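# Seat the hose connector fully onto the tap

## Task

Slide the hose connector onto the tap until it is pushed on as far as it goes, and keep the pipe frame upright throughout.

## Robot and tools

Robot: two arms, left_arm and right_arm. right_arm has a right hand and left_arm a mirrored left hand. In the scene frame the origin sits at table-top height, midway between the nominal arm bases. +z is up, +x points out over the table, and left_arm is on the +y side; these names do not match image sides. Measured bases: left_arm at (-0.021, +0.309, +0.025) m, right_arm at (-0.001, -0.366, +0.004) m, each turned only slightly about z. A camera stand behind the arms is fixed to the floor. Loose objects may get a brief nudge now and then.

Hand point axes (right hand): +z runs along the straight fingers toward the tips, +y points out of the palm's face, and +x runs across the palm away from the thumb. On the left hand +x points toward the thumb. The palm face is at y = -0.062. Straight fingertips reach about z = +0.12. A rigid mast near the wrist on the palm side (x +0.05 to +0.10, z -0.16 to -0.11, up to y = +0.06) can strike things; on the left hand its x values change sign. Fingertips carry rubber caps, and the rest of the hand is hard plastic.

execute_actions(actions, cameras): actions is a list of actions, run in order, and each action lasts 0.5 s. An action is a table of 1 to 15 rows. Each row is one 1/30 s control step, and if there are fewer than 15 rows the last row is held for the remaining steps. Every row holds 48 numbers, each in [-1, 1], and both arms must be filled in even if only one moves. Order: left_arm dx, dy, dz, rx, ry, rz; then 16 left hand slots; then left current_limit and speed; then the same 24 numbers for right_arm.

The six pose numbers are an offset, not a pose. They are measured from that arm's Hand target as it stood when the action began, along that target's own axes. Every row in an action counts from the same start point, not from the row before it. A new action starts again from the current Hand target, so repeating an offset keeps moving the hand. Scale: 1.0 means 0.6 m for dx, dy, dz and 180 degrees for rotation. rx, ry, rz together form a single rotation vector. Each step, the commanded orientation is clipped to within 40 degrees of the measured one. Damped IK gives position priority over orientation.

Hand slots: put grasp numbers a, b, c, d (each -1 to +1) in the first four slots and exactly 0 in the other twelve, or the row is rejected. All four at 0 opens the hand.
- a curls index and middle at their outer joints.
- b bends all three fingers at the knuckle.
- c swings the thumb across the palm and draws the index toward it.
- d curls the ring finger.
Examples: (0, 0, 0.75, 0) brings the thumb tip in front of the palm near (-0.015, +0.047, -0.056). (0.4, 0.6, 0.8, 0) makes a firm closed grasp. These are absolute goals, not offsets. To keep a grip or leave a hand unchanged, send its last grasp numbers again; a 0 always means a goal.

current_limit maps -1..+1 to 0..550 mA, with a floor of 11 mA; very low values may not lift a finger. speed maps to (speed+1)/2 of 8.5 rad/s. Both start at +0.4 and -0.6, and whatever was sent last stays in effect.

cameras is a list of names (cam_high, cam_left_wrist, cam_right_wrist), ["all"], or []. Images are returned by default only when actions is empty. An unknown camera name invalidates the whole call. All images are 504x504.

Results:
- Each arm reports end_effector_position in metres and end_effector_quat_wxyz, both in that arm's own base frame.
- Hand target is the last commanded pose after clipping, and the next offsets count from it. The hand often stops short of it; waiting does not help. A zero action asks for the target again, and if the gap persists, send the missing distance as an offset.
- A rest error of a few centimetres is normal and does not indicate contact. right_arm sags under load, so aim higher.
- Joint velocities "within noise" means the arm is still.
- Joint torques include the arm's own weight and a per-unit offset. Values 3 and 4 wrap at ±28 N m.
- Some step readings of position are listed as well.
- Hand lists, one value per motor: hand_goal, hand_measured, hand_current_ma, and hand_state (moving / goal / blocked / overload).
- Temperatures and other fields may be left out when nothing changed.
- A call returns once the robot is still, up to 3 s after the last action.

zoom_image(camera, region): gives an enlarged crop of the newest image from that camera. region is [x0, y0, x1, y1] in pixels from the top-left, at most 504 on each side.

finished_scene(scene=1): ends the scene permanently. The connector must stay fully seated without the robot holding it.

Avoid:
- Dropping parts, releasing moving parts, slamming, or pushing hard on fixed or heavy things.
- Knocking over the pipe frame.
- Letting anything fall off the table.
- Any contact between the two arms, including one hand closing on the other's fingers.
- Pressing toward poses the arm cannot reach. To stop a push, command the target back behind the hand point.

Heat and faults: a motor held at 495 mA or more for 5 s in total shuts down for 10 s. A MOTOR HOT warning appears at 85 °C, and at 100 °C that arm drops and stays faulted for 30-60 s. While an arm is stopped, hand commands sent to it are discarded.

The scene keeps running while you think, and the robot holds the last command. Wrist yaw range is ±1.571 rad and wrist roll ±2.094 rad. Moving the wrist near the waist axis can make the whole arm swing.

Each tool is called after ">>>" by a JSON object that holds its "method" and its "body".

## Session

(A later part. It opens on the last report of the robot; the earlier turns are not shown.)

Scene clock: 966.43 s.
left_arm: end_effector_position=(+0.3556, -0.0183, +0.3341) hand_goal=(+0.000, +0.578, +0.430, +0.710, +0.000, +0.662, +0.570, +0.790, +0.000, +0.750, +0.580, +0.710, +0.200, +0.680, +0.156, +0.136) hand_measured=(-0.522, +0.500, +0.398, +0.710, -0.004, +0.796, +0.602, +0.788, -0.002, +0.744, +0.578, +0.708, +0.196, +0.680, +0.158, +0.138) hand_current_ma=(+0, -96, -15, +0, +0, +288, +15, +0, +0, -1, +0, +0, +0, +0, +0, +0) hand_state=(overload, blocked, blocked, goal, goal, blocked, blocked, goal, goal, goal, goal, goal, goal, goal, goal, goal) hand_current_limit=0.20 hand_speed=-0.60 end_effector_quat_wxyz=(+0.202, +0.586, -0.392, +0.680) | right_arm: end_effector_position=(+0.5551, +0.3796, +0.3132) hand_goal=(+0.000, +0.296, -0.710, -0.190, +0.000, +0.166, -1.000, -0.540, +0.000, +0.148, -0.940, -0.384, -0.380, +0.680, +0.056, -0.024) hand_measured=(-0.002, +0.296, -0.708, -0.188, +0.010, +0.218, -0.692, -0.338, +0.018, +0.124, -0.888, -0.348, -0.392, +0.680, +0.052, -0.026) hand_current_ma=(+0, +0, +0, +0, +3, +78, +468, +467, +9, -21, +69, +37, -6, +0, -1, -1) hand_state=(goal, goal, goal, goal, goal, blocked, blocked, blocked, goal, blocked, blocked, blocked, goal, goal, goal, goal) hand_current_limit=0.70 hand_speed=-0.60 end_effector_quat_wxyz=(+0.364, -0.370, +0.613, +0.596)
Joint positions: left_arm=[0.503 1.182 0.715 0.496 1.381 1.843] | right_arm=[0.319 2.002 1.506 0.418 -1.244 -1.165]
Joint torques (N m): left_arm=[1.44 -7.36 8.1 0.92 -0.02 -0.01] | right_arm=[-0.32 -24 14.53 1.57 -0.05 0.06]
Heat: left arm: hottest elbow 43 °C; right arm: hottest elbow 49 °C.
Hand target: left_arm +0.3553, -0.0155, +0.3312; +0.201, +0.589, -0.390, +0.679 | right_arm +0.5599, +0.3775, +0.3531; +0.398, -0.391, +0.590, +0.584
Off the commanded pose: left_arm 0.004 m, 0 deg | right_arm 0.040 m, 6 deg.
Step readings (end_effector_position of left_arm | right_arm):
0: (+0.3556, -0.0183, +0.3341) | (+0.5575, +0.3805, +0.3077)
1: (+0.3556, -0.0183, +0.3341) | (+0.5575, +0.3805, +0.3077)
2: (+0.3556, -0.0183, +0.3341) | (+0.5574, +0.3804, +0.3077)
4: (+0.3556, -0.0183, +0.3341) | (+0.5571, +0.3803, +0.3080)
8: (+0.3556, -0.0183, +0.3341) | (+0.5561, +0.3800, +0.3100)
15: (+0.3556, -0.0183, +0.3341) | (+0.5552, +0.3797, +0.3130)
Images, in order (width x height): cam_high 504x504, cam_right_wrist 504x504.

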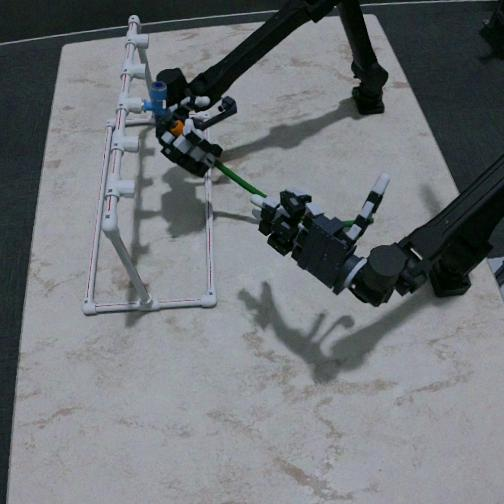

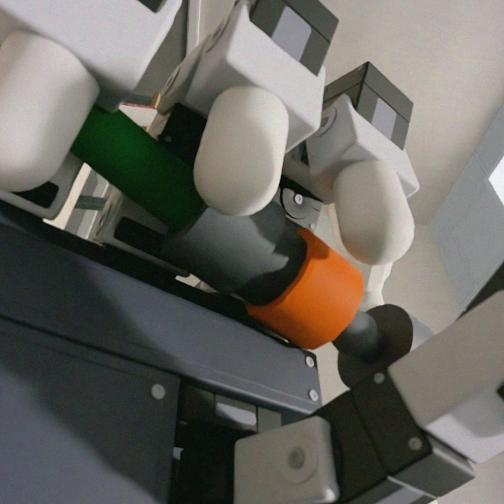

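>>> {"method": "execute_actions", "body": {"actions": [[[0,0,0,0,0,0,0,0.05,0.3,0,0,0,0,0,0,0,0,0,0,0,0,0,0.2,-0.6,-0.007,-0.0006,0,0,0,0,1,0.3,0.7,0.95,0,0,0,0,0,0,0,0,0,0,0,0,0.7,-0.6],[0,0,0,0,0,0,0,0.05,0.3,0,0,0,0,0,0,0,0,0,0,0,0,0,0.2,-0.6,-0.0133,-0.0012,0,0,0,0,1,0.3,0.7,0.95,0,0,0,0,0,0,0,0,0,0,0,0,0.7,-0.6]]], "cameras": ["cam_high","cam_right_wrist"]}}

>>> {"method": "zoom_image", "body": {"camera": "cam_right_wrist", "region": [250, 200, 450, 400]}}

>>> {"method": "zoom_image", "body": {"camera": "cam_high", "region": [162, 107, 192, 137]}}

Scene clock: 968.03 s.
left_arm: end_effector_position=(+0.3556, -0.0183, +0.3341) hand_goal=(+0.000, +0.578, +0.430, +0.710, +0.000, +0.662, +0.570, +0.790, +0.000, +0.750, +0.580, +0.710, +0.200, +0.680, +0.156, +0.136) hand_measured=(-0.522, +0.500, +0.398, +0.710, -0.004, +0.796, +0.602, +0.788, -0.002, +0.744, +0.578, +0.708, +0.196, +0.680, +0.158, +0.138) hand_current_ma=(+0, -96, -15, +0, +0, +288, +15, +0, +0, -1, +0, +0, +0, +0, +0, +0) hand_state=(overload, blocked, blocked, goal, goal, blocked, blocked, goal, goal, goal, goal, goal, goal, goal, goal, goal) hand_current_limit=0.20 hand_speed=-0.60 end_effector_quat_wxyz=(+0.202, +0.586, -0.392, +0.680) | right_arm: end_effector_position=(+0.5580, +0.3806, +0.3191) hand_goal=(+0.000, +0.296, -0.710, -0.190, +0.000, +0.166, -1.000, -0.540, +0.000, +0.148, -0.940, -0.384, -0.380, +0.680, +0.056, -0.024) hand_measured=(-0.002, +0.296, -0.708, -0.188, +0.010, +0.218, -0.692, -0.338, +0.018, +0.124, -0.888, -0.348, -0.392, +0.680, +0.052, -0.026) hand_current_ma=(+0, +0, +0, +0, +3, +78, +468, +467, +9, -21, +69, +37, -6, +0, -1, -1) hand_state=(goal, goal, goal, goal, goal, blocked, blocked, blocked, goal, blocked, blocked, blocked, goal, goal, goal, goal) hand_current_limit=0.70 hand_speed=-0.60 end_effector_quat_wxyz=(+0.363, -0.370, +0.613, +0.596)
Joint positions: left_arm=[0.503 1.182 0.715 0.496 1.381 1.843] | right_arm=[0.319 2.002 1.524 0.398 -1.246 -1.165]
Joint torques (N m): left_arm=[1.38 -7.36 8.09 0.92 -0.02 -0.01] | right_arm=[-0.44 -24.12 14.89 1.73 -0.06 0.06]
Heat: left arm: hottest elbow 43 °C; right arm: hottest elbow 49 °C.
Hand target: left_arm +0.3553, -0.0155, +0.3312; +0.201, +0.589, -0.390, +0.679 | right_arm +0.5636, +0.3775, +0.3603; +0.398, -0.391, +0.590, +0.583
Off the commanded pose: left_arm 0.004 m, 0 deg | right_arm 0.042 m, 6 deg.
Step readings (end_effector_position of left_arm | right_arm):
0: (+0.3556, -0.0183, +0.3341) | (+0.5551, +0.3796, +0.3132)
1: (+0.3556, -0.0183, +0.3341) | (+0.5551, +0.3796, +0.3132)
2: (+0.3556, -0.0183, +0.3341) | (+0.5551, +0.3796, +0.3133)
4: (+0.3556, -0.0183, +0.3341) | (+0.5556, +0.3798, +0.3137)
8: (+0.3556, -0.0183, +0.3341) | (+0.5567, +0.3801, +0.3159)
15: (+0.3556, -0.0183, +0.3341) | (+0.5579, +0.3805, +0.3191)
Images, in order (width x height): cam_high 504x504, cam_right_wrist 504x504.

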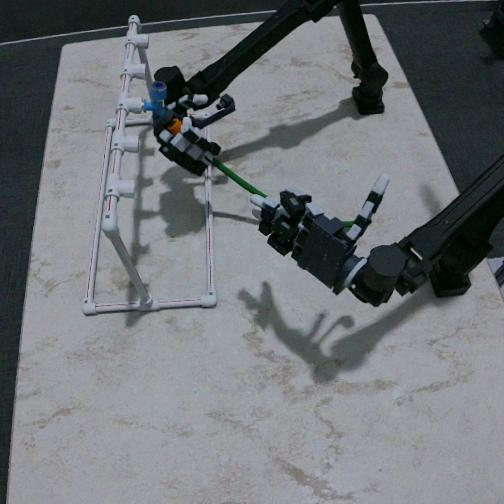

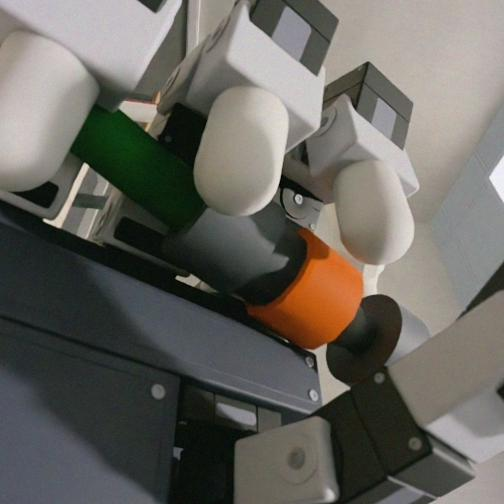

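Scaled by 2.520 from the camera's 504x504 image, which has a finer 720x720 frame.

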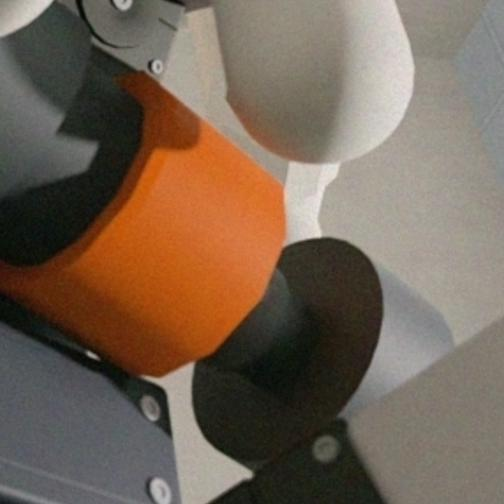

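Scaled by 16.800 from the camera's 504x504 image, which has a finer 720x720 frame.

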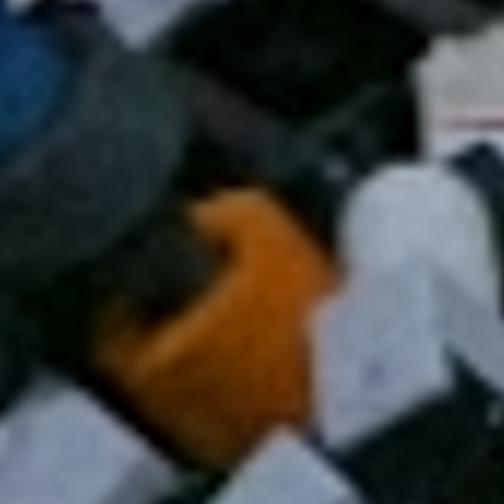

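>>> {"method": "execute_actions", "body": {"actions": [[[0,0,0,0,0,0,0,0.05,0.3,0,0,0,0,0,0,0,0,0,0,0,0,0,0.2,-0.6,-0.007,-0.0006,0,0,0,0,1,0.3,0.7,0.95,0,0,0,0,0,0,0,0,0,0,0,0,0.7,-0.6],[0,0,0,0,0,0,0,0.05,0.3,0,0,0,0,0,0,0,0,0,0,0,0,0,0.2,-0.6,-0.0133,-0.0012,0,0,0,0,1,0.3,0.7,0.95,0,0,0,0,0,0,0,0,0,0,0,0,0.7,-0.6]]], "cameras": ["cam_high","cam_right_wrist"]}}

>>> {"method": "zoom_image", "body": {"camera": "cam_right_wrist", "region": [250, 200, 450, 400]}}

>>> {"method": "zoom_image", "body": {"camera": "cam_high", "region": [155, 95, 195, 135]}}

Scene clock: 971.53 s.
left_arm: end_effector_position=(+0.3556, -0.0183, +0.3341) hand_goal=(+0.000, +0.578, +0.430, +0.710, +0.000, +0.662, +0.570, +0.790, +0.000, +0.750, +0.580, +0.710, +0.200, +0.680, +0.156, +0.136) hand_measured=(-0.522, +0.500, +0.398, +0.710, -0.004, +0.796, +0.602, +0.788, -0.002, +0.744, +0.578, +0.708, +0.196, +0.680, +0.158, +0.138) hand_current_ma=(+0, -96, -15, +0, +0, +288, +15, +0, +0, -1, +0, +0, +0, +0, +0, +0) hand_state=(overload, blocked, blocked, goal, goal, blocked, blocked, goal, goal, goal, goal, goal, goal, goal, goal, goal) hand_current_limit=0.20 hand_speed=-0.60 end_effector_quat_wxyz=(+0.202, +0.586, -0.392, +0.680) | right_arm: end_effector_position=(+0.5622, +0.3793, +0.3260) hand_goal=(+0.000, +0.296, -0.710, -0.190, +0.000, +0.166, -1.000, -0.540, +0.000, +0.148, -0.940, -0.384, -0.380, +0.680, +0.056, -0.024) hand_measured=(-0.002, +0.296, -0.708, -0.188, +0.010, +0.218, -0.692, -0.338, +0.018, +0.124, -0.888, -0.348, -0.392, +0.680, +0.052, -0.026) hand_current_ma=(+0, +0, +0, +0, +3, +78, +468, +468, +9, -21, +69, +37, -6, +0, -1, -1) hand_state=(goal, goal, goal, goal, goal, blocked, blocked, blocked, goal, blocked, blocked, blocked, goal, goal, goal, goal) hand_current_limit=0.70 hand_speed=-0.60 end_effector_quat_wxyz=(+0.363, -0.369, +0.614, +0.596)
Joint positions: left_arm=[0.503 1.182 0.715 0.496 1.381 1.843] | right_arm=[0.316 2.002 1.544 0.378 -1.248 -1.165]
Joint torques (N m): left_arm=[1.44 -7.36 8.12 0.92 -0.02 -0.01] | right_arm=[-0.5 -24.23 15.17 1.55 -0.03 0.06]
Heat: left arm: hottest elbow 42 °C; right arm: hottest elbow 50 °C.
Hand target: left_arm +0.3553, -0.0155, +0.3312; +0.201, +0.589, -0.390, +0.679 | right_arm +0.5674, +0.3773, +0.3673; +0.398, -0.391, +0.590, +0.583
Off the commanded pose: left_arm 0.004 m, 0 deg | right_arm 0.042 m, 6 deg.
Step readings (end_effector_position of left_arm | right_arm):
0: (+0.3556, -0.0183, +0.3341) | (+0.5580, +0.3806, +0.3191)
1: (+0.3556, -0.0183, +0.3341) | (+0.5580, +0.3806, +0.3191)
2: (+0.3556, -0.0183, +0.3341) | (+0.5582, +0.3804, +0.3192)
4: (+0.3556, -0.0183, +0.3341) | (+0.5588, +0.3803, +0.3201)
8: (+0.3556, -0.0183, +0.3341) | (+0.5604, +0.3800, +0.3230)
15: (+0.3556, -0.0183, +0.3341) | (+0.5622, +0.3793, +0.3260)
Images, in order (width x height): cam_high 504x504, cam_right_wrist 504x504.

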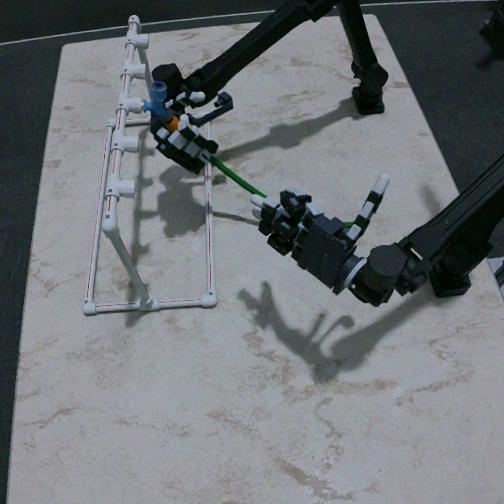

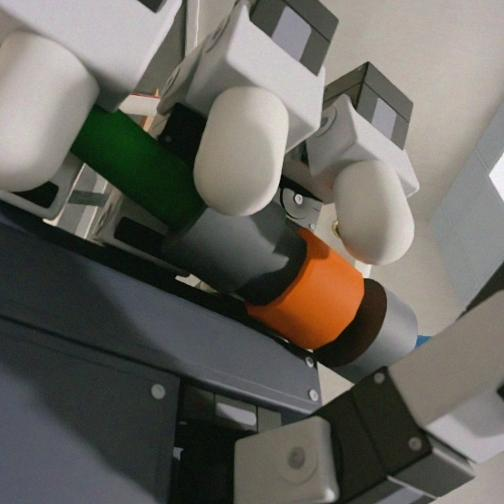

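Scaled by 2.520 from the camera's 504x504 image, which has a finer 720x720 frame.

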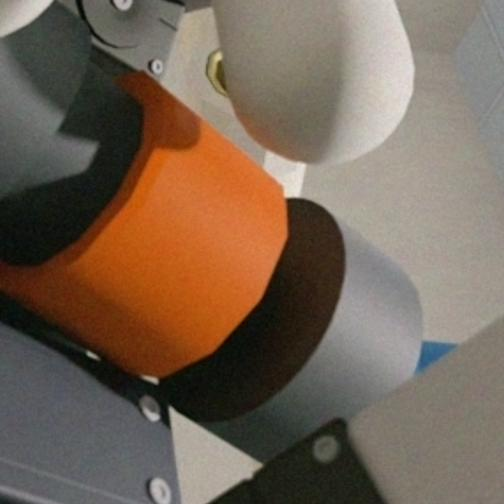

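Scaled by 12.600 from the camera's 504x504 image, which has a finer 720x720 frame.

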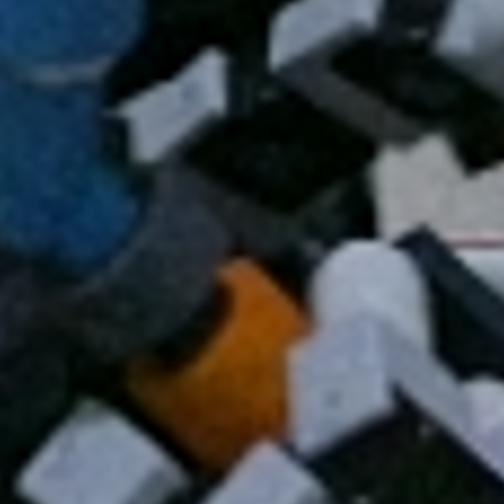

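>>> {"method": "execute_actions", "body": {"actions": [[[0,0,0,0,0,0,0,0.05,0.3,0,0,0,0,0,0,0,0,0,0,0,0,0,0.2,-0.6,-0.008,-0.0006,0,0,0,0,1,0.3,0.7,0.95,0,0,0,0,0,0,0,0,0,0,0,0,0.7,-0.6],[0,0,0,0,0,0,0,0.05,0.3,0,0,0,0,0,0,0,0,0,0,0,0,0,0.2,-0.6,-0.016,-0.0012,0,0,0,0,1,0.3,0.7,0.95,0,0,0,0,0,0,0,0,0,0,0,0,0.7,-0.6]]], "cameras": ["cam_high","cam_right_wrist"]}}

>>> {"method": "zoom_image", "body": {"camera": "cam_right_wrist", "region": [250, 200, 450, 400]}}

>>> {"method": "zoom_image", "body": {"camera": "cam_high", "region": [155, 95, 195, 135]}}

Scene clock: 973.03 s.
left_arm: end_effector_position=(+0.3556, -0.0183, +0.3341) hand_goal=(+0.000, +0.578, +0.430, +0.710, +0.000, +0.662, +0.570, +0.790, +0.000, +0.750, +0.580, +0.710, +0.200, +0.680, +0.156, +0.136) hand_measured=(-0.522, +0.500, +0.398, +0.710, -0.004, +0.796, +0.602, +0.788, -0.002, +0.744, +0.578, +0.708, +0.196, +0.680, +0.158, +0.138) hand_current_ma=(+0, -96, -15, +0, +0, +288, +15, +0, +0, -1, +0, +0, +0, +0, +0, +0) hand_state=(overload, blocked, blocked, goal, goal, blocked, blocked, goal, goal, goal, goal, goal, goal, goal, goal, goal) hand_current_limit=0.20 hand_speed=-0.60 end_effector_quat_wxyz=(+0.202, +0.586, -0.392, +0.680) | right_arm: end_effector_position=(+0.5626, +0.3792, +0.3270) hand_goal=(+0.000, +0.296, -0.710, -0.190, +0.000, +0.166, -1.000, -0.540, +0.000, +0.148, -0.940, -0.384, -0.380, +0.680, +0.056, -0.024) hand_measured=(-0.002, +0.296, -0.708, -0.188, +0.010, +0.218, -0.692, -0.338, +0.018, +0.124, -0.888, -0.348, -0.392, +0.680, +0.052, -0.026) hand_current_ma=(+0, +0, +0, +0, +3, +77, +467, +468, +9, -21, +69, +37, -6, +0, -1, -1) hand_state=(goal, goal, goal, goal, goal, blocked, blocked, blocked, goal, blocked, blocked, blocked, goal, goal, goal, goal) hand_current_limit=0.70 hand_speed=-0.60 end_effector_quat_wxyz=(+0.357, -0.369, +0.615, +0.598)
Joint positions: left_arm=[0.503 1.182 0.715 0.496 1.381 1.843] | right_arm=[0.315 2.002 1.551 0.354 -1.256 -1.172]
Joint torques (N m): left_arm=[1.44 -7.41 8.09 0.92 -0.02 -0.01] | right_arm=[-0.56 -24.29 16.38 1.39 0.17 0.1]
Heat: left arm: hottest elbow 42 °C; right arm: hottest elbow 50 °C.
Hand target: left_arm +0.3553, -0.0155, +0.3312; +0.201, +0.589, -0.390, +0.679 | right_arm +0.5715, +0.3774, +0.3759; +0.398, -0.391, +0.590, +0.584
Off the commanded pose: left_arm 0.004 m, 0 deg | right_arm 0.050 m, 6 deg.
Step readings (end_effector_position of left_arm | right_arm):
0: (+0.3556, -0.0183, +0.3341) | (+0.5622, +0.3793, +0.3260)
1: (+0.3556, -0.0183, +0.3341) | (+0.5622, +0.3793, +0.3260)
2: (+0.3556, -0.0183, +0.3341) | (+0.5622, +0.3793, +0.3262)
4: (+0.3556, -0.0183, +0.3341) | (+0.5621, +0.3793, +0.3266)
8: (+0.3556, -0.0183, +0.3341) | (+0.5623, +0.3791, +0.3269)
15: (+0.3556, -0.0183, +0.3341) | (+0.5626, +0.3792, +0.3271)
Images, in order (width x height): cam_high 504x504, cam_right_wrist 504x504.

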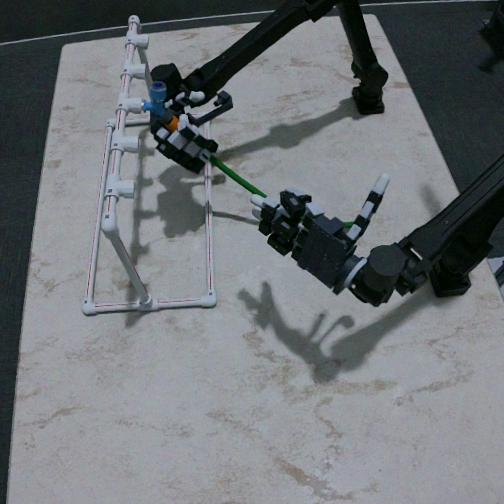

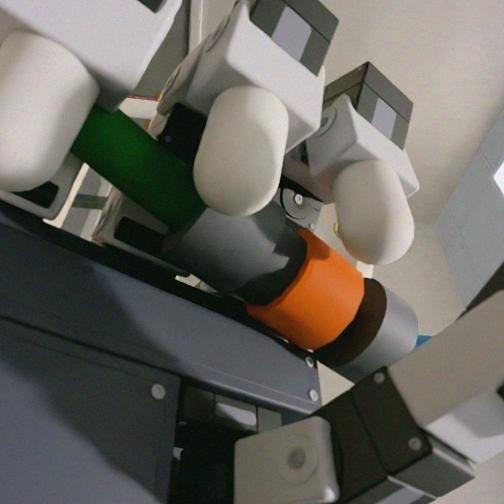

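Scaled by 2.520 from the camera's 504x504 image, which has a finer 720x720 frame.

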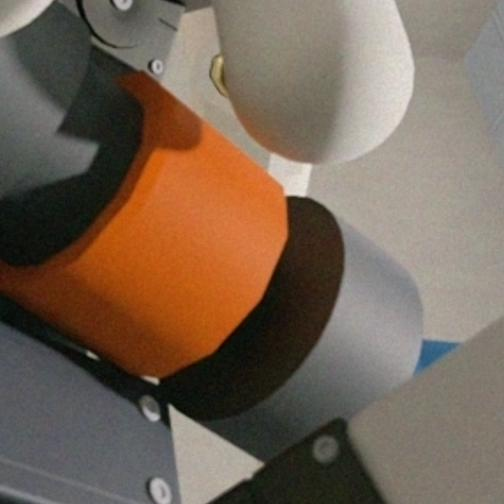

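Scaled by 12.600 from the camera's 504x504 image, which has a finer 720x720 frame.

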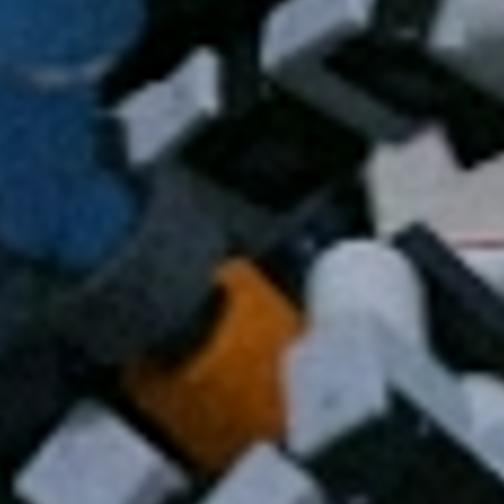

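>>> {"method": "zoom_image", "body": {"camera": "cam_right_wrist", "region": [285, 310, 365, 390]}}

>>> {"method": "zoom_image", "body": {"camera": "cam_right_wrist", "region": [320, 220, 420, 320]}}

Scaled by 6.300 from the camera's 504x504 image, which has a finer 720x720 frame.

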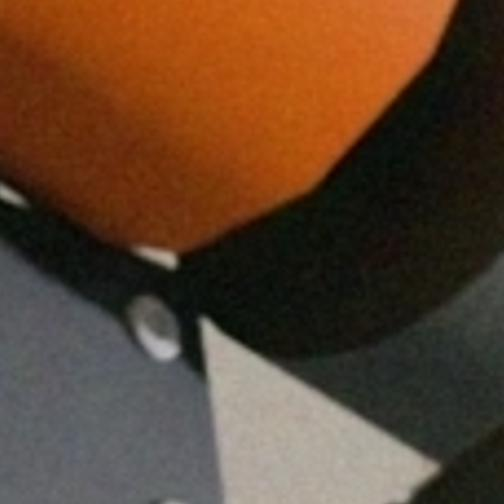

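Scaled by 5.040 from the camera's 504x504 image, which has a finer 720x720 frame.

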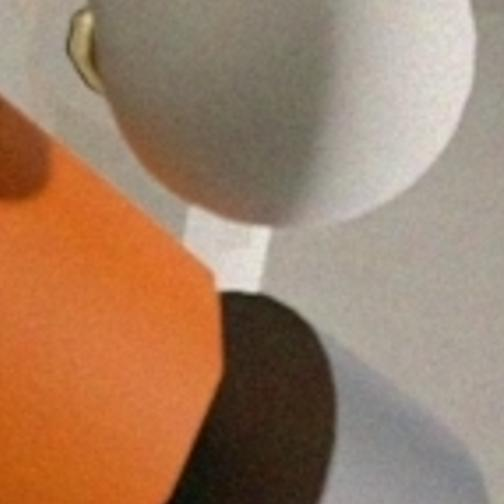

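>>> {"method": "execute_actions", "body": {"actions": [[[0,0,0,0,0,0,0,0.05,0.3,0,0,0,0,0,0,0,0,0,0,0,0,0,0.2,-0.6,-0.008,-0.0006,0,0,0,0,1,0.3,0.7,0.95,0,0,0,0,0,0,0,0,0,0,0,0,0.7,-0.6],[0,0,0,0,0,0,0,0.05,0.3,0,0,0,0,0,0,0,0,0,0,0,0,0,0.2,-0.6,-0.016,-0.0012,0,0,0,0,1,0.3,0.7,0.95,0,0,0,0,0,0,0,0,0,0,0,0,0.7,-0.6]]], "cameras": ["cam_high","cam_right_wrist"]}}

>>> {"method": "zoom_image", "body": {"camera": "cam_right_wrist", "region": [250, 200, 450, 400]}}

>>> {"method": "zoom_image", "body": {"camera": "cam_high", "region": [155, 95, 195, 135]}}

Scene clock: 975.63 s.
left_arm: end_effector_position=(+0.3556, -0.0183, +0.3341) hand_goal=(+0.000, +0.578, +0.430, +0.710, +0.000, +0.662, +0.570, +0.790, +0.000, +0.750, +0.580, +0.710, +0.200, +0.680, +0.156, +0.136) hand_measured=(-0.522, +0.500, +0.398, +0.710, -0.004, +0.796, +0.602, +0.788, -0.002, +0.744, +0.578, +0.708, +0.196, +0.680, +0.158, +0.138) hand_current_ma=(+0, -96, -15, +0, +0, +288, +15, +0, +0, -1, +0, +0, +0, +0, +0, +0) hand_state=(overload, blocked, blocked, goal, goal, blocked, blocked, goal, goal, goal, goal, goal, goal, goal, goal, goal) hand_current_limit=0.20 hand_speed=-0.60 end_effector_quat_wxyz=(+0.202, +0.586, -0.392, +0.680) | right_arm: end_effector_position=(+0.5654, +0.3786, +0.3286) hand_goal=(+0.000, +0.296, -0.710, -0.190, +0.000, +0.166, -1.000, -0.540, +0.000, +0.148, -0.940, -0.384, -0.380, +0.680, +0.056, -0.024) hand_measured=(-0.002, +0.296, -0.708, -0.188, +0.010, +0.218, -0.692, -0.338, +0.018, +0.124, -0.888, -0.348, -0.392, +0.680, +0.052, -0.026) hand_current_ma=(+0, +0, +0, +0, +3, +77, +468, +467, +9, -21, +69, +37, -6, +0, -1, -1) hand_state=(goal, goal, goal, goal, goal, blocked, blocked, blocked, goal, blocked, blocked, blocked, goal, goal, goal, goal) hand_current_limit=0.70 hand_speed=-0.60 end_effector_quat_wxyz=(+0.352, -0.365, +0.620, +0.598)
Joint positions: left_arm=[0.503 1.182 0.715 0.496 1.381 1.843] | right_arm=[0.313 2.002 1.56 0.326 -1.256 -1.174]
Joint torques (N m): left_arm=[1.44 -7.36 8.1 0.91 -0.02 -0.01] | right_arm=[-0.62 -24.53 17.55 1.7 0.11 0.15]
Motor temperatures (°C): left_arm=[37 36 42 35 28 32] | right_arm=[35 44 51 31 34 29]
Heat: left arm: hottest elbow 42 °C; right arm: hottest elbow 51 °C.
Hand target: left_arm +0.3553, -0.0155, +0.3312; +0.201, +0.589, -0.390, +0.679 | right_arm +0.5759, +0.3772, +0.3846; +0.398, -0.391, +0.590, +0.583
Off the commanded pose: left_arm 0.004 m, 0 deg | right_arm 0.057 m, 7 deg.
Step readings (end_effector_position of left_arm | right_arm):
0: (+0.3556, -0.0183, +0.3341) | (+0.5627, +0.3793, +0.3271)
1: (+0.3556, -0.0183, +0.3341) | (+0.5627, +0.3793, +0.3271)
2: (+0.3556, -0.0183, +0.3341) | (+0.5627, +0.3793, +0.3272)
4: (+0.3556, -0.0183, +0.3341) | (+0.5635, +0.3790, +0.3278)
8: (+0.3556, -0.0183, +0.3341) | (+0.5649, +0.3786, +0.3285)
15: (+0.3556, -0.0183, +0.3341) | (+0.5654, +0.3786, +0.3288)
Images, in order (width x height): cam_high 504x504, cam_right_wrist 504x504.

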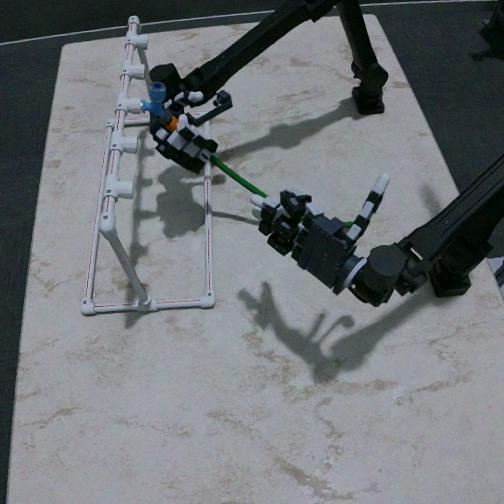

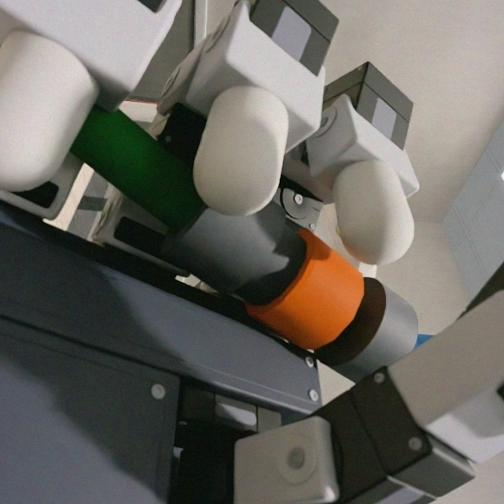

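Scaled by 2.520 from the camera's 504x504 image, which has a finer 720x720 frame.

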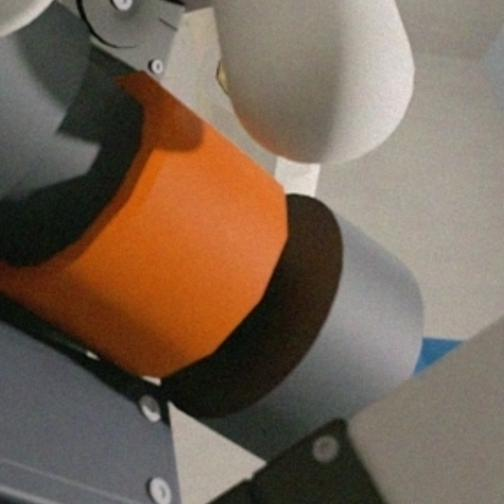

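Scaled by 12.600 from the camera's 504x504 image, which has a finer 720x720 frame.

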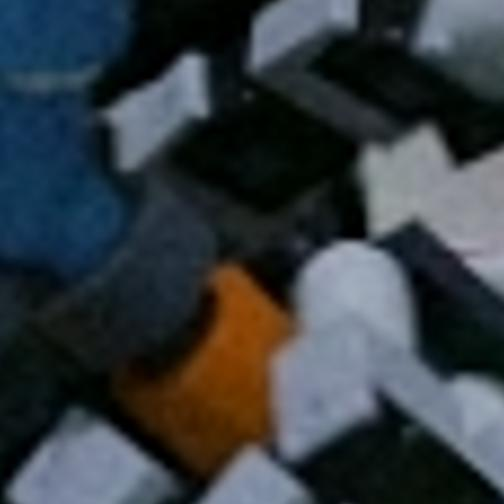

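>>> {"method": "execute_actions", "body": {"actions": [[[0,0,0,0,0,0,0,0.05,0.3,0,0,0,0,0,0,0,0,0,0,0,0,0,0.2,-0.6,0.015,0.0014,0,0,0,0,1,0.3,0.7,0.95,0,0,0,0,0,0,0,0,0,0,0,0,0.7,-0.6],[0,0,0,0,0,0,0,0.05,0.3,0,0,0,0,0,0,0,0,0,0,0,0,0,0.2,-0.6,0.03,0.0027,0,0,0,0,1,0.3,0.7,0.95,0,0,0,0,0,0,0,0,0,0,0,0,0.7,-0.6]]], "cameras": ["cam_high","cam_right_wrist"]}}

>>> {"method": "zoom_image", "body": {"camera": "cam_right_wrist", "region": [250, 200, 450, 400]}}

Scene clock: 978.30 s.
left_arm: end_effector_position=(+0.3556, -0.0183, +0.3341) hand_goal=(+0.000, +0.578, +0.430, +0.710, +0.000, +0.662, +0.570, +0.790, +0.000, +0.750, +0.580, +0.710, +0.200, +0.680, +0.156, +0.136) hand_measured=(-0.522, +0.500, +0.398, +0.710, -0.004, +0.796, +0.602, +0.788, -0.002, +0.744, +0.578, +0.708, +0.196, +0.680, +0.158, +0.138) hand_current_ma=(+0, -96, -15, +0, +0, +288, +15, +0, +0, -1, +0, +0, +0, +0, +0, +0) hand_state=(overload, blocked, blocked, goal, goal, blocked, blocked, goal, goal, goal, goal, goal, goal, goal, goal, goal) hand_current_limit=0.20 hand_speed=-0.60 end_effector_quat_wxyz=(+0.202, +0.586, -0.392, +0.680) | right_arm: end_effector_position=(+0.5654, +0.3787, +0.3284) hand_goal=(+0.000, +0.296, -0.710, -0.190, +0.000, +0.166, -1.000, -0.540, +0.000, +0.148, -0.940, -0.384, -0.380, +0.680, +0.056, -0.024) hand_measured=(-0.002, +0.296, -0.708, -0.188, +0.010, +0.218, -0.692, -0.338, +0.018, +0.124, -0.888, -0.348, -0.392, +0.680, +0.052, -0.026) hand_current_ma=(+0, +0, +0, +0, +3, +77, +467, +467, +9, -21, +69, +37, -6, +0, -1, -1) hand_state=(goal, goal, goal, goal, goal, blocked, blocked, blocked, goal, blocked, blocked, blocked, goal, goal, goal, goal) hand_current_limit=0.70 hand_speed=-0.60 end_effector_quat_wxyz=(+0.353, -0.366, +0.620, +0.598)
Joint positions: left_arm=[0.503 1.182 0.715 0.496 1.381 1.843] | right_arm=[0.313 2.002 1.56 0.326 -1.256 -1.177]
Joint torques (N m): left_arm=[1.38 -7.36 8.09 0.92 -0.03 -0.01] | right_arm=[-0.38 -24.35 14.37 3.17 0.24 0.11]
Heat: left arm: hottest elbow 42 °C; right arm: hottest elbow 51 °C.
Hand target: left_arm +0.3553, -0.0155, +0.3312; +0.201, +0.589, -0.390, +0.679 | right_arm +0.5677, +0.3773, +0.3685; +0.398, -0.391, +0.590, +0.583
Off the commanded pose: left_arm 0.004 m, 0 deg | right_arm 0.040 m, 7 deg.
Step readings (end_effector_position of left_arm | right_arm):
0: (+0.3556, -0.0183, +0.3341) | (+0.5654, +0.3786, +0.3286)
1: (+0.3556, -0.0183, +0.3341) | (+0.5654, +0.3786, +0.3286)
2: (+0.3556, -0.0183, +0.3341) | (+0.5654, +0.3786, +0.3286)
4: (+0.3556, -0.0183, +0.3341) | (+0.5654, +0.3786, +0.3285)
8: (+0.3556, -0.0183, +0.3341) | (+0.5654, +0.3786, +0.3285)
15: (+0.3556, -0.0183, +0.3341) | (+0.5654, +0.3787, +0.3284)
Images, in order (width x height): cam_high 504x504, cam_right_wrist 504x504.

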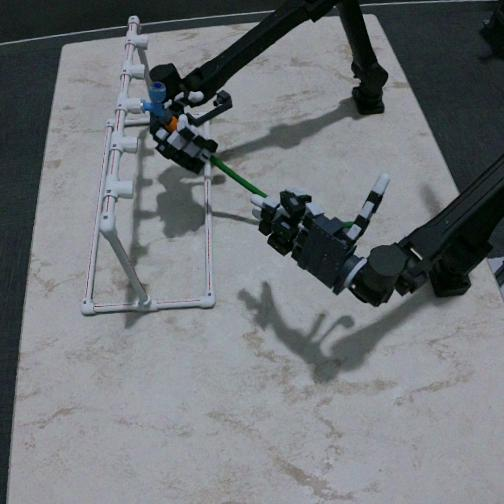

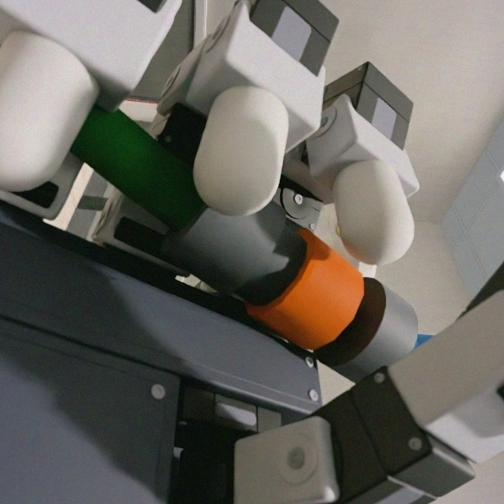

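Scaled by 2.520 from the camera's 504x504 image, which has a finer 720x720 frame.

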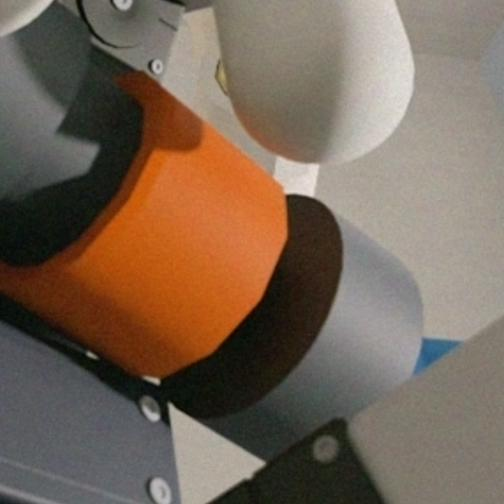

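>>> {"method": "execute_actions", "body": {"actions": [[[0,0,0,0,0,0,0,0.05,0.3,0,0,0,0,0,0,0,0,0,0,0,0,0,0.2,-0.6,0,0,0,0,0,0,0.94,0.3,0.7,0.93,0,0,0,0,0,0,0,0,0,0,0,0,0.7,-0.6],[0,0,0,0,0,0,0,0.05,0.3,0,0,0,0,0,0,0,0,0,0,0,0,0,0.2,-0.6,0,0,0,0,0,0,0.88,0.3,0.7,0.91,0,0,0,0,0,0,0,0,0,0,0,0,0.7,-0.6]]], "cameras": ["cam_right_wrist"]}}

>>> {"method": "zoom_image", "body": {"camera": "cam_right_wrist", "region": [250, 200, 450, 400]}}

Scene clock: 979.80 s.
left_arm: end_effector_position=(+0.3556, -0.0183, +0.3341) hand_goal=(+0.000, +0.578, +0.430, +0.710, +0.000, +0.662, +0.570, +0.790, +0.000, +0.750, +0.580, +0.710, +0.200, +0.680, +0.156, +0.136) hand_measured=(-0.522, +0.500, +0.398, +0.710, -0.004, +0.796, +0.602, +0.788, -0.002, +0.744, +0.578, +0.708, +0.196, +0.680, +0.158, +0.138) hand_current_ma=(+0, -96, -15, +0, +0, +288, +15, +0, +0, -1, +0, +0, +0, +0, +0, +0) hand_state=(overload, blocked, blocked, goal, goal, blocked, blocked, goal, goal, goal, goal, goal, goal, goal, goal, goal) hand_current_limit=0.20 hand_speed=-0.60 end_effector_quat_wxyz=(+0.202, +0.586, -0.392, +0.680) | right_arm: end_effector_position=(+0.5654, +0.3787, +0.3284) hand_goal=(+0.000, +0.280, -0.598, -0.076, +0.000, +0.188, -0.888, -0.366, +0.000, +0.154, -0.876, -0.328, -0.392, +0.680, +0.056, -0.006) hand_measured=(-0.002, +0.288, -0.602, -0.078, +0.010, +0.218, -0.706, -0.312, +0.004, +0.134, -0.872, -0.322, -0.396, +0.680, +0.052, -0.010) hand_current_ma=(+0, +3, -1, -1, +4, +31, +468, +73, +1, -15, +1, +1, -1, +0, -1, -1) hand_state=(goal, goal, goal, goal, goal, blocked, blocked, blocked, goal, goal, goal, goal, goal, goal, goal, goal) hand_current_limit=0.70 hand_speed=-0.60 end_effector_quat_wxyz=(+0.353, -0.366, +0.620, +0.598)
Joint positions: left_arm=[0.503 1.182 0.715 0.496 1.381 1.843] | right_arm=[0.313 2.002 1.56 0.326 -1.256 -1.178]
Joint torques (N m): left_arm=[1.49 -7.36 8.1 0.91 -0.03 -0.01] | right_arm=[-0.38 -24.41 14.39 3.15 0.22 0.11]
Heat: left arm: hottest elbow 42 °C; right arm: hottest elbow 51 °C.
Hand target: left_arm +0.3553, -0.0155, +0.3312; +0.201, +0.589, -0.390, +0.679 | right_arm +0.5676, +0.3773, +0.3685; +0.398, -0.391, +0.590, +0.583
Off the commanded pose: left_arm 0.004 m, 0 deg | right_arm 0.040 m, 7 deg.
Step readings (end_effector_position of left_arm | right_arm):
0: (+0.3556, -0.0183, +0.3341) | (+0.5654, +0.3787, +0.3284)
1: (+0.3556, -0.0183, +0.3341) | (+0.5654, +0.3787, +0.3284)
2: (+0.3556, -0.0183, +0.3341) | (+0.5654, +0.3787, +0.3284)
4: (+0.3556, -0.0183, +0.3341) | (+0.5654, +0.3787, +0.3284)
8: (+0.3556, -0.0183, +0.3341) | (+0.5654, +0.3787, +0.3284)
15: (+0.3556, -0.0183, +0.3341) | (+0.5654, +0.3787, +0.3284)
Images, in order (width x height): cam_right_wrist 504x504.

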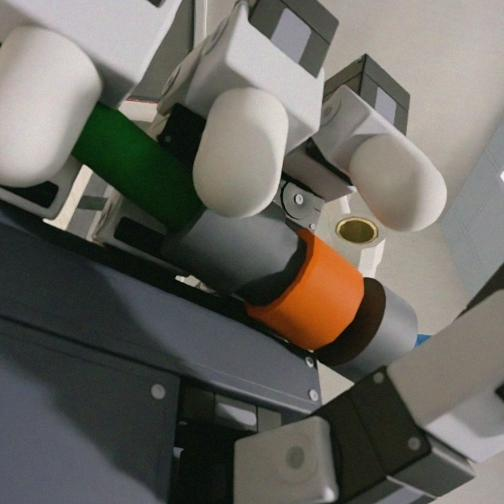

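Scaled by 2.520 from the camera's 504x504 image, which has a finer 720x720 frame.

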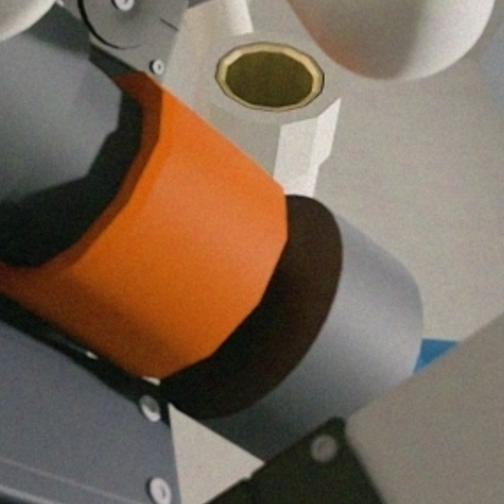

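>>> {"method": "execute_actions", "body": {"actions": [[[0,0,0,0,0,0,0,0.05,0.3,0,0,0,0,0,0,0,0,0,0,0,0,0,0.2,-0.6,0,0,0,0,0,0,0.83,0.3,0.7,0.88,0,0,0,0,0,0,0,0,0,0,0,0,0.7,-0.6],[0,0,0,0,0,0,0,0.05,0.3,0,0,0,0,0,0,0,0,0,0,0,0,0,0.2,-0.6,0,0,0,0,0,0,0.78,0.3,0.7,0.86,0,0,0,0,0,0,0,0,0,0,0,0,0.7,-0.6]]], "cameras": ["cam_right_wrist"]}}

>>> {"method": "zoom_image", "body": {"camera": "cam_right_wrist", "region": [250, 200, 450, 400]}}

Scene clock: 980.97 s.
left_arm: end_effector_position=(+0.3556, -0.0183, +0.3341) hand_goal=(+0.000, +0.578, +0.430, +0.710, +0.000, +0.662, +0.570, +0.790, +0.000, +0.750, +0.580, +0.710, +0.200, +0.680, +0.156, +0.136) hand_measured=(-0.522, +0.500, +0.398, +0.710, -0.004, +0.796, +0.602, +0.788, -0.002, +0.744, +0.578, +0.708, +0.196, +0.680, +0.158, +0.138) hand_current_ma=(+0, -96, -15, +0, +0, +288, +15, +0, +0, -1, +0, +0, +0, +0, +0, +0) hand_state=(overload, blocked, blocked, goal, goal, blocked, blocked, goal, goal, goal, goal, goal, goal, goal, goal, goal) hand_current_limit=0.20 hand_speed=-0.60 end_effector_quat_wxyz=(+0.202, +0.586, -0.392, +0.680) | right_arm: end_effector_position=(+0.5651, +0.3786, +0.3299) hand_goal=(+0.000, +0.264, -0.502, +0.020, +0.000, +0.202, -0.728, -0.220, +0.000, +0.166, -0.796, -0.264, -0.402, +0.680, +0.056, +0.008) hand_measured=(-0.002, +0.272, -0.506, +0.018, +0.002, +0.210, -0.726, -0.222, +0.002, +0.164, -0.796, -0.264, -0.406, +0.680, +0.052, +0.004) hand_current_ma=(+0, +3, -1, +0, +0, +3, +0, +0, +0, +0, +0, +0, -1, +0, -1, -1) hand_state=(goal, goal, goal, goal, goal, goal, goal, goal, goal, goal, goal, goal, goal, goal, goal, goal) hand_current_limit=0.70 hand_speed=-0.60 end_effector_quat_wxyz=(+0.357, -0.367, +0.618, +0.596)
Joint positions: left_arm=[0.503 1.182 0.715 0.496 1.381 1.843] | right_arm=[0.313 2 1.56 0.332 -1.253 -1.179]
Joint torques (N m): left_arm=[1.44 -7.36 8.12 0.92 -0.02 -0.01] | right_arm=[-0.26 -24.06 14.45 2.96 0.11 0.13]
Heat: left arm: hottest elbow 42 °C; right arm: hottest elbow 51 °C.
Hand target: left_arm +0.3553, -0.0155, +0.3312; +0.201, +0.589, -0.390, +0.679 | right_arm +0.5677, +0.3773, +0.3683; +0.398, -0.391, +0.590, +0.584
Off the commanded pose: left_arm 0.004 m, 0 deg | right_arm 0.039 m, 7 deg.
Step readings (end_effector_position of left_arm | right_arm):
0: (+0.3556, -0.0183, +0.3341) | (+0.5654, +0.3787, +0.3284)
1: (+0.3556, -0.0183, +0.3341) | (+0.5654, +0.3787, +0.3284)
2: (+0.3556, -0.0183, +0.3341) | (+0.5653, +0.3786, +0.3283)
4: (+0.3556, -0.0183, +0.3341) | (+0.5652, +0.3786, +0.3291)
8: (+0.3556, -0.0183, +0.3341) | (+0.5652, +0.3786, +0.3299)
15: (+0.3556, -0.0183, +0.3341) | (+0.5651, +0.3786, +0.3299)
Images, in order (width x height): cam_right_wrist 504x504.

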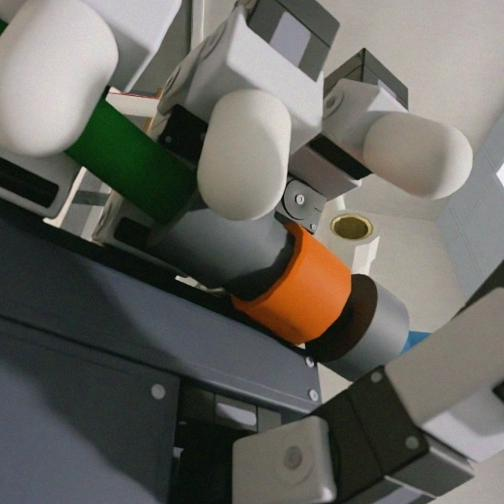

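Scaled by 2.520 from the camera's 504x504 image, which has a finer 720x720 frame.

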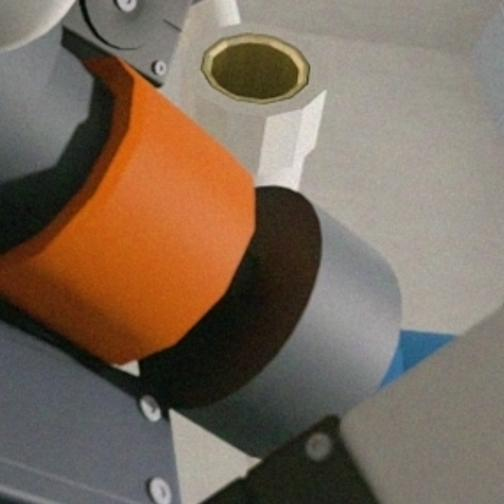

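>>> {"method": "execute_actions", "body": {"actions": [[[0,0,0,0,0,0,0,0.05,0.3,0,0,0,0,0,0,0,0,0,0,0,0,0,0.2,-0.6,0.014,0.0013,0,0,0,0,0.78,0.3,0.7,0.86,0,0,0,0,0,0,0,0,0,0,0,0,0.7,-0.6],[0,0,0,0,0,0,0,0.05,0.3,0,0,0,0,0,0,0,0,0,0,0,0,0,0.2,-0.6,0.028,0.0026,0,0,0,0,0.78,0.3,0.7,0.86,0,0,0,0,0,0,0,0,0,0,0,0,0.7,-0.6],[0,0,0,0,0,0,0,0.05,0.3,0,0,0,0,0,0,0,0,0,0,0,0,0,0.2,-0.6,0.0415,0.0038,0,0,0,0,0.78,0.3,0.7,0.86,0,0,0,0,0,0,0,0,0,0,0,0,0.7,-0.6]]], "cameras": ["cam_high","cam_right_wrist"]}}

>>> {"method": "zoom_image", "body": {"camera": "cam_right_wrist", "region": [250, 200, 450, 400]}}

Scene clock: 982.33 s.
left_arm: end_effector_position=(+0.3556, -0.0183, +0.3341) hand_goal=(+0.000, +0.578, +0.430, +0.710, +0.000, +0.662, +0.570, +0.790, +0.000, +0.750, +0.580, +0.710, +0.200, +0.680, +0.156, +0.136) hand_measured=(-0.522, +0.500, +0.398, +0.710, -0.004, +0.796, +0.602, +0.788, -0.002, +0.744, +0.578, +0.708, +0.196, +0.680, +0.158, +0.138) hand_current_ma=(+0, -96, -15, +0, +0, +288, +15, +0, +0, -1, +0, +0, +0, +0, +0, +0) hand_state=(overload, blocked, blocked, goal, goal, blocked, blocked, goal, goal, goal, goal, goal, goal, goal, goal, goal) hand_current_limit=0.20 hand_speed=-0.60 end_effector_quat_wxyz=(+0.202, +0.586, -0.392, +0.680) | right_arm: end_effector_position=(+0.5642, +0.3785, +0.3284) hand_goal=(+0.000, +0.264, -0.502, +0.020, +0.000, +0.202, -0.728, -0.220, +0.000, +0.166, -0.796, -0.264, -0.402, +0.680, +0.056, +0.008) hand_measured=(-0.002, +0.272, -0.506, +0.018, +0.002, +0.210, -0.726, -0.222, +0.002, +0.164, -0.794, -0.264, -0.406, +0.680, +0.052, +0.004) hand_current_ma=(+0, +3, -1, +0, +0, +3, +0, +0, +0, +0, +0, +0, -1, +0, -1, -1) hand_state=(goal, goal, goal, goal, goal, goal, goal, goal, goal, goal, goal, goal, goal, goal, goal, goal) hand_current_limit=0.70 hand_speed=-0.60 end_effector_quat_wxyz=(+0.375, -0.372, +0.611, +0.590)
Joint positions: left_arm=[0.503 1.182 0.715 0.496 1.381 1.843] | right_arm=[0.313 2 1.549 0.382 -1.239 -1.179]
Joint torques (N m): left_arm=[1.38 -7.36 8.1 0.92 -0.02 -0.01] | right_arm=[0.21 -23.94 10.32 3.34 -0.25 0.11]
Heat: left arm: hottest elbow 42 °C; right arm: hottest elbow 51 °C.
Hand target: left_arm +0.3553, -0.0155, +0.3312; +0.201, +0.589, -0.390, +0.679 | right_arm +0.5562, +0.3774, +0.3461; +0.398, -0.391, +0.590, +0.583
Off the commanded pose: left_arm 0.004 m, 0 deg | right_arm 0.019 m, 4 deg.
Step readings (end_effector_position of left_arm | right_arm):
0: (+0.3556, -0.0183, +0.3341) | (+0.5651, +0.3786, +0.3299)
1: (+0.3556, -0.0183, +0.3341) | (+0.5652, +0.3786, +0.3299)
2: (+0.3556, -0.0183, +0.3341) | (+0.5652, +0.3787, +0.3300)
4: (+0.3556, -0.0183, +0.3341) | (+0.5652, +0.3787, +0.3304)
8: (+0.3556, -0.0183, +0.3341) | (+0.5646, +0.3785, +0.3293)
15: (+0.3556, -0.0183, +0.3341) | (+0.5643, +0.3785, +0.3286)
Images, in order (width x height): cam_high 504x504, cam_right_wrist 504x504.

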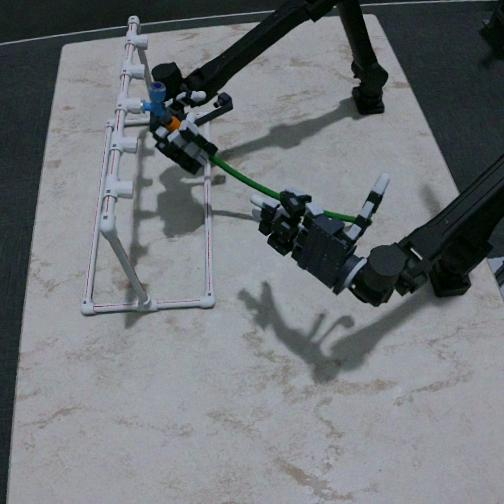

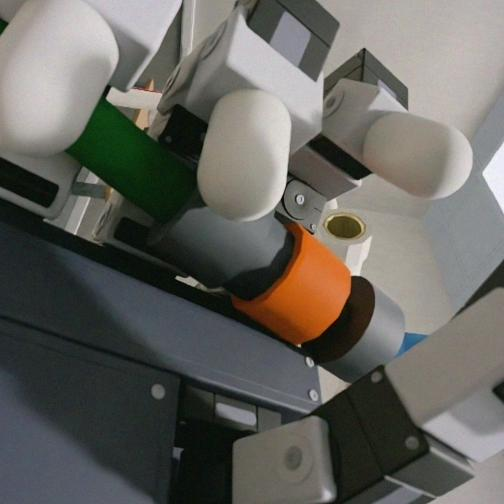

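Scaled by 2.520 from the camera's 504x504 image, which has a finer 720x720 frame.

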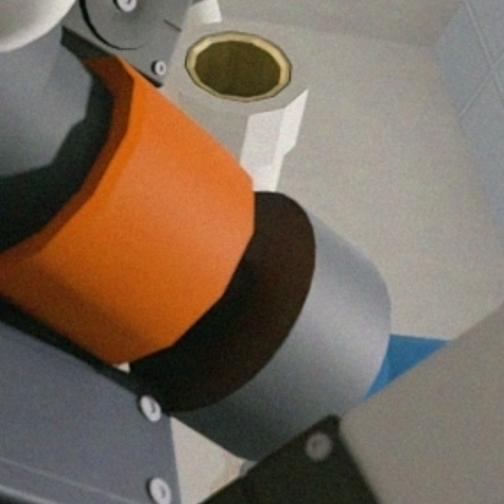

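>>> {"method": "execute_actions", "body": {"actions": [[[0,0,0,0,0,0,0,0.05,0.3,0,0,0,0,0,0,0,0,0,0,0,0,0,0.2,-0.6,0.012,0.001,0,0,0,0,0.78,0.3,0.7,0.86,0,0,0,0,0,0,0,0,0,0,0,0,0.7,-0.6],[0,0,0,0,0,0,0,0.05,0.3,0,0,0,0,0,0,0,0,0,0,0,0,0,0.2,-0.6,0.024,0.002,0,0,0,0,0.78,0.3,0.7,0.86,0,0,0,0,0,0,0,0,0,0,0,0,0.7,-0.6],[0,0,0,0,0,0,0,0.05,0.3,0,0,0,0,0,0,0,0,0,0,0,0,0,0.2,-0.6,0.034,0.003,0,0,0,0,0.78,0.3,0.7,0.86,0,0,0,0,0,0,0,0,0,0,0,0,0.7,-0.6]]], "cameras": ["cam_high","cam_right_wrist"]}}

>>> {"method": "zoom_image", "body": {"camera": "cam_right_wrist", "region": [250, 200, 450, 400]}}

Scene clock: 983.53 s.
left_arm: end_effector_position=(+0.3556, -0.0183, +0.3341) hand_goal=(+0.000, +0.578, +0.430, +0.710, +0.000, +0.662, +0.570, +0.790, +0.000, +0.750, +0.580, +0.710, +0.200, +0.680, +0.156, +0.136) hand_measured=(-0.522, +0.500, +0.398, +0.710, -0.004, +0.796, +0.602, +0.788, -0.002, +0.744, +0.578, +0.708, +0.196, +0.680, +0.158, +0.138) hand_current_ma=(+0, -96, -15, +0, +0, +288, +15, +0, +0, -1, +0, +0, +0, +0, +0, +0) hand_state=(overload, blocked, blocked, goal, goal, blocked, blocked, goal, goal, goal, goal, goal, goal, goal, goal, goal) hand_current_limit=0.20 hand_speed=-0.60 end_effector_quat_wxyz=(+0.202, +0.586, -0.392, +0.680) | right_arm: end_effector_position=(+0.5573, +0.3763, +0.3143) hand_goal=(+0.000, +0.264, -0.502, +0.020, +0.000, +0.202, -0.728, -0.220, +0.000, +0.166, -0.796, -0.264, -0.402, +0.680, +0.056, +0.008) hand_measured=(-0.002, +0.272, -0.506, +0.018, +0.002, +0.210, -0.726, -0.222, +0.002, +0.164, -0.794, -0.264, -0.406, +0.680, +0.052, +0.006) hand_current_ma=(+0, +3, -1, +0, +0, +3, +0, +0, +0, +0, +0, +0, -1, +0, -1, -1) hand_state=(goal, goal, goal, goal, goal, goal, goal, goal, goal, goal, goal, goal, goal, goal, goal, goal) hand_current_limit=0.70 hand_speed=-0.60 end_effector_quat_wxyz=(+0.381, -0.373, +0.608, +0.588)
Joint positions: left_arm=[0.503 1.182 0.715 0.496 1.381 1.843] | right_arm=[0.313 2 1.505 0.44 -1.232 -1.179]
Joint torques (N m): left_arm=[1.44 -7.36 8.1 0.91 -0.02 -0.01] | right_arm=[0.62 -23.59 9.37 3.17 -0.32 0.13]
Heat: left arm: hottest elbow 42 °C; right arm: hottest elbow 51 °C.
Hand target: left_arm +0.3553, -0.0155, +0.3312; +0.201, +0.589, -0.390, +0.679 | right_arm +0.5469, +0.3775, +0.3280; +0.398, -0.391, +0.590, +0.583
Off the commanded pose: left_arm 0.004 m, 0 deg | right_arm 0.017 m, 4 deg.
Step readings (end_effector_position of left_arm | right_arm):
0: (+0.3556, -0.0183, +0.3341) | (+0.5642, +0.3785, +0.3284)
1: (+0.3556, -0.0183, +0.3341) | (+0.5642, +0.3785, +0.3284)
2: (+0.3556, -0.0183, +0.3341) | (+0.5640, +0.3784, +0.3280)
4: (+0.3556, -0.0183, +0.3341) | (+0.5628, +0.3781, +0.3261)
8: (+0.3556, -0.0183, +0.3341) | (+0.5589, +0.3768, +0.3182)
15: (+0.3556, -0.0183, +0.3341) | (+0.5572, +0.3763, +0.3142)
Images, in order (width x height): cam_high 504x504, cam_right_wrist 504x504.

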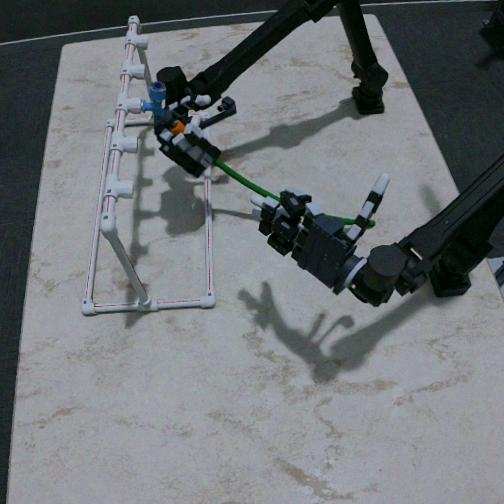

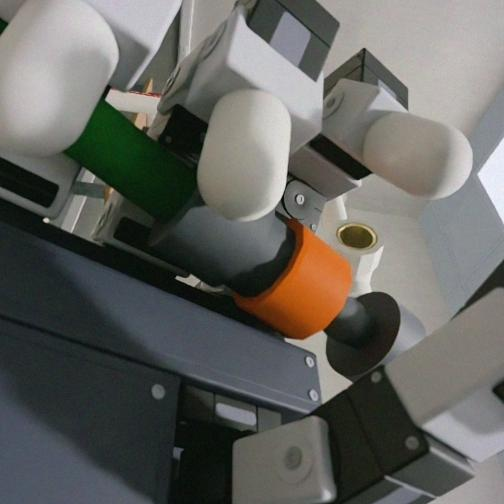

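Scaled by 2.520 from the camera's 504x504 image, which has a finer 720x720 frame.

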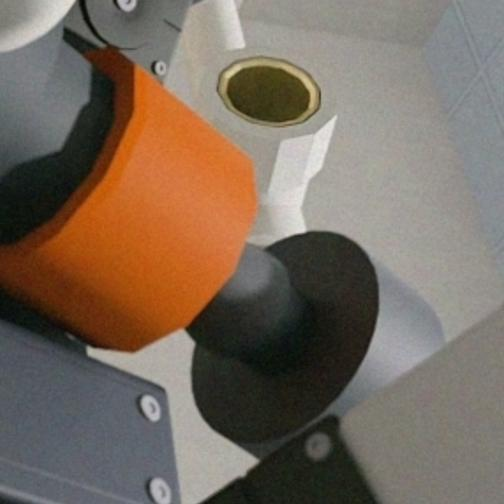

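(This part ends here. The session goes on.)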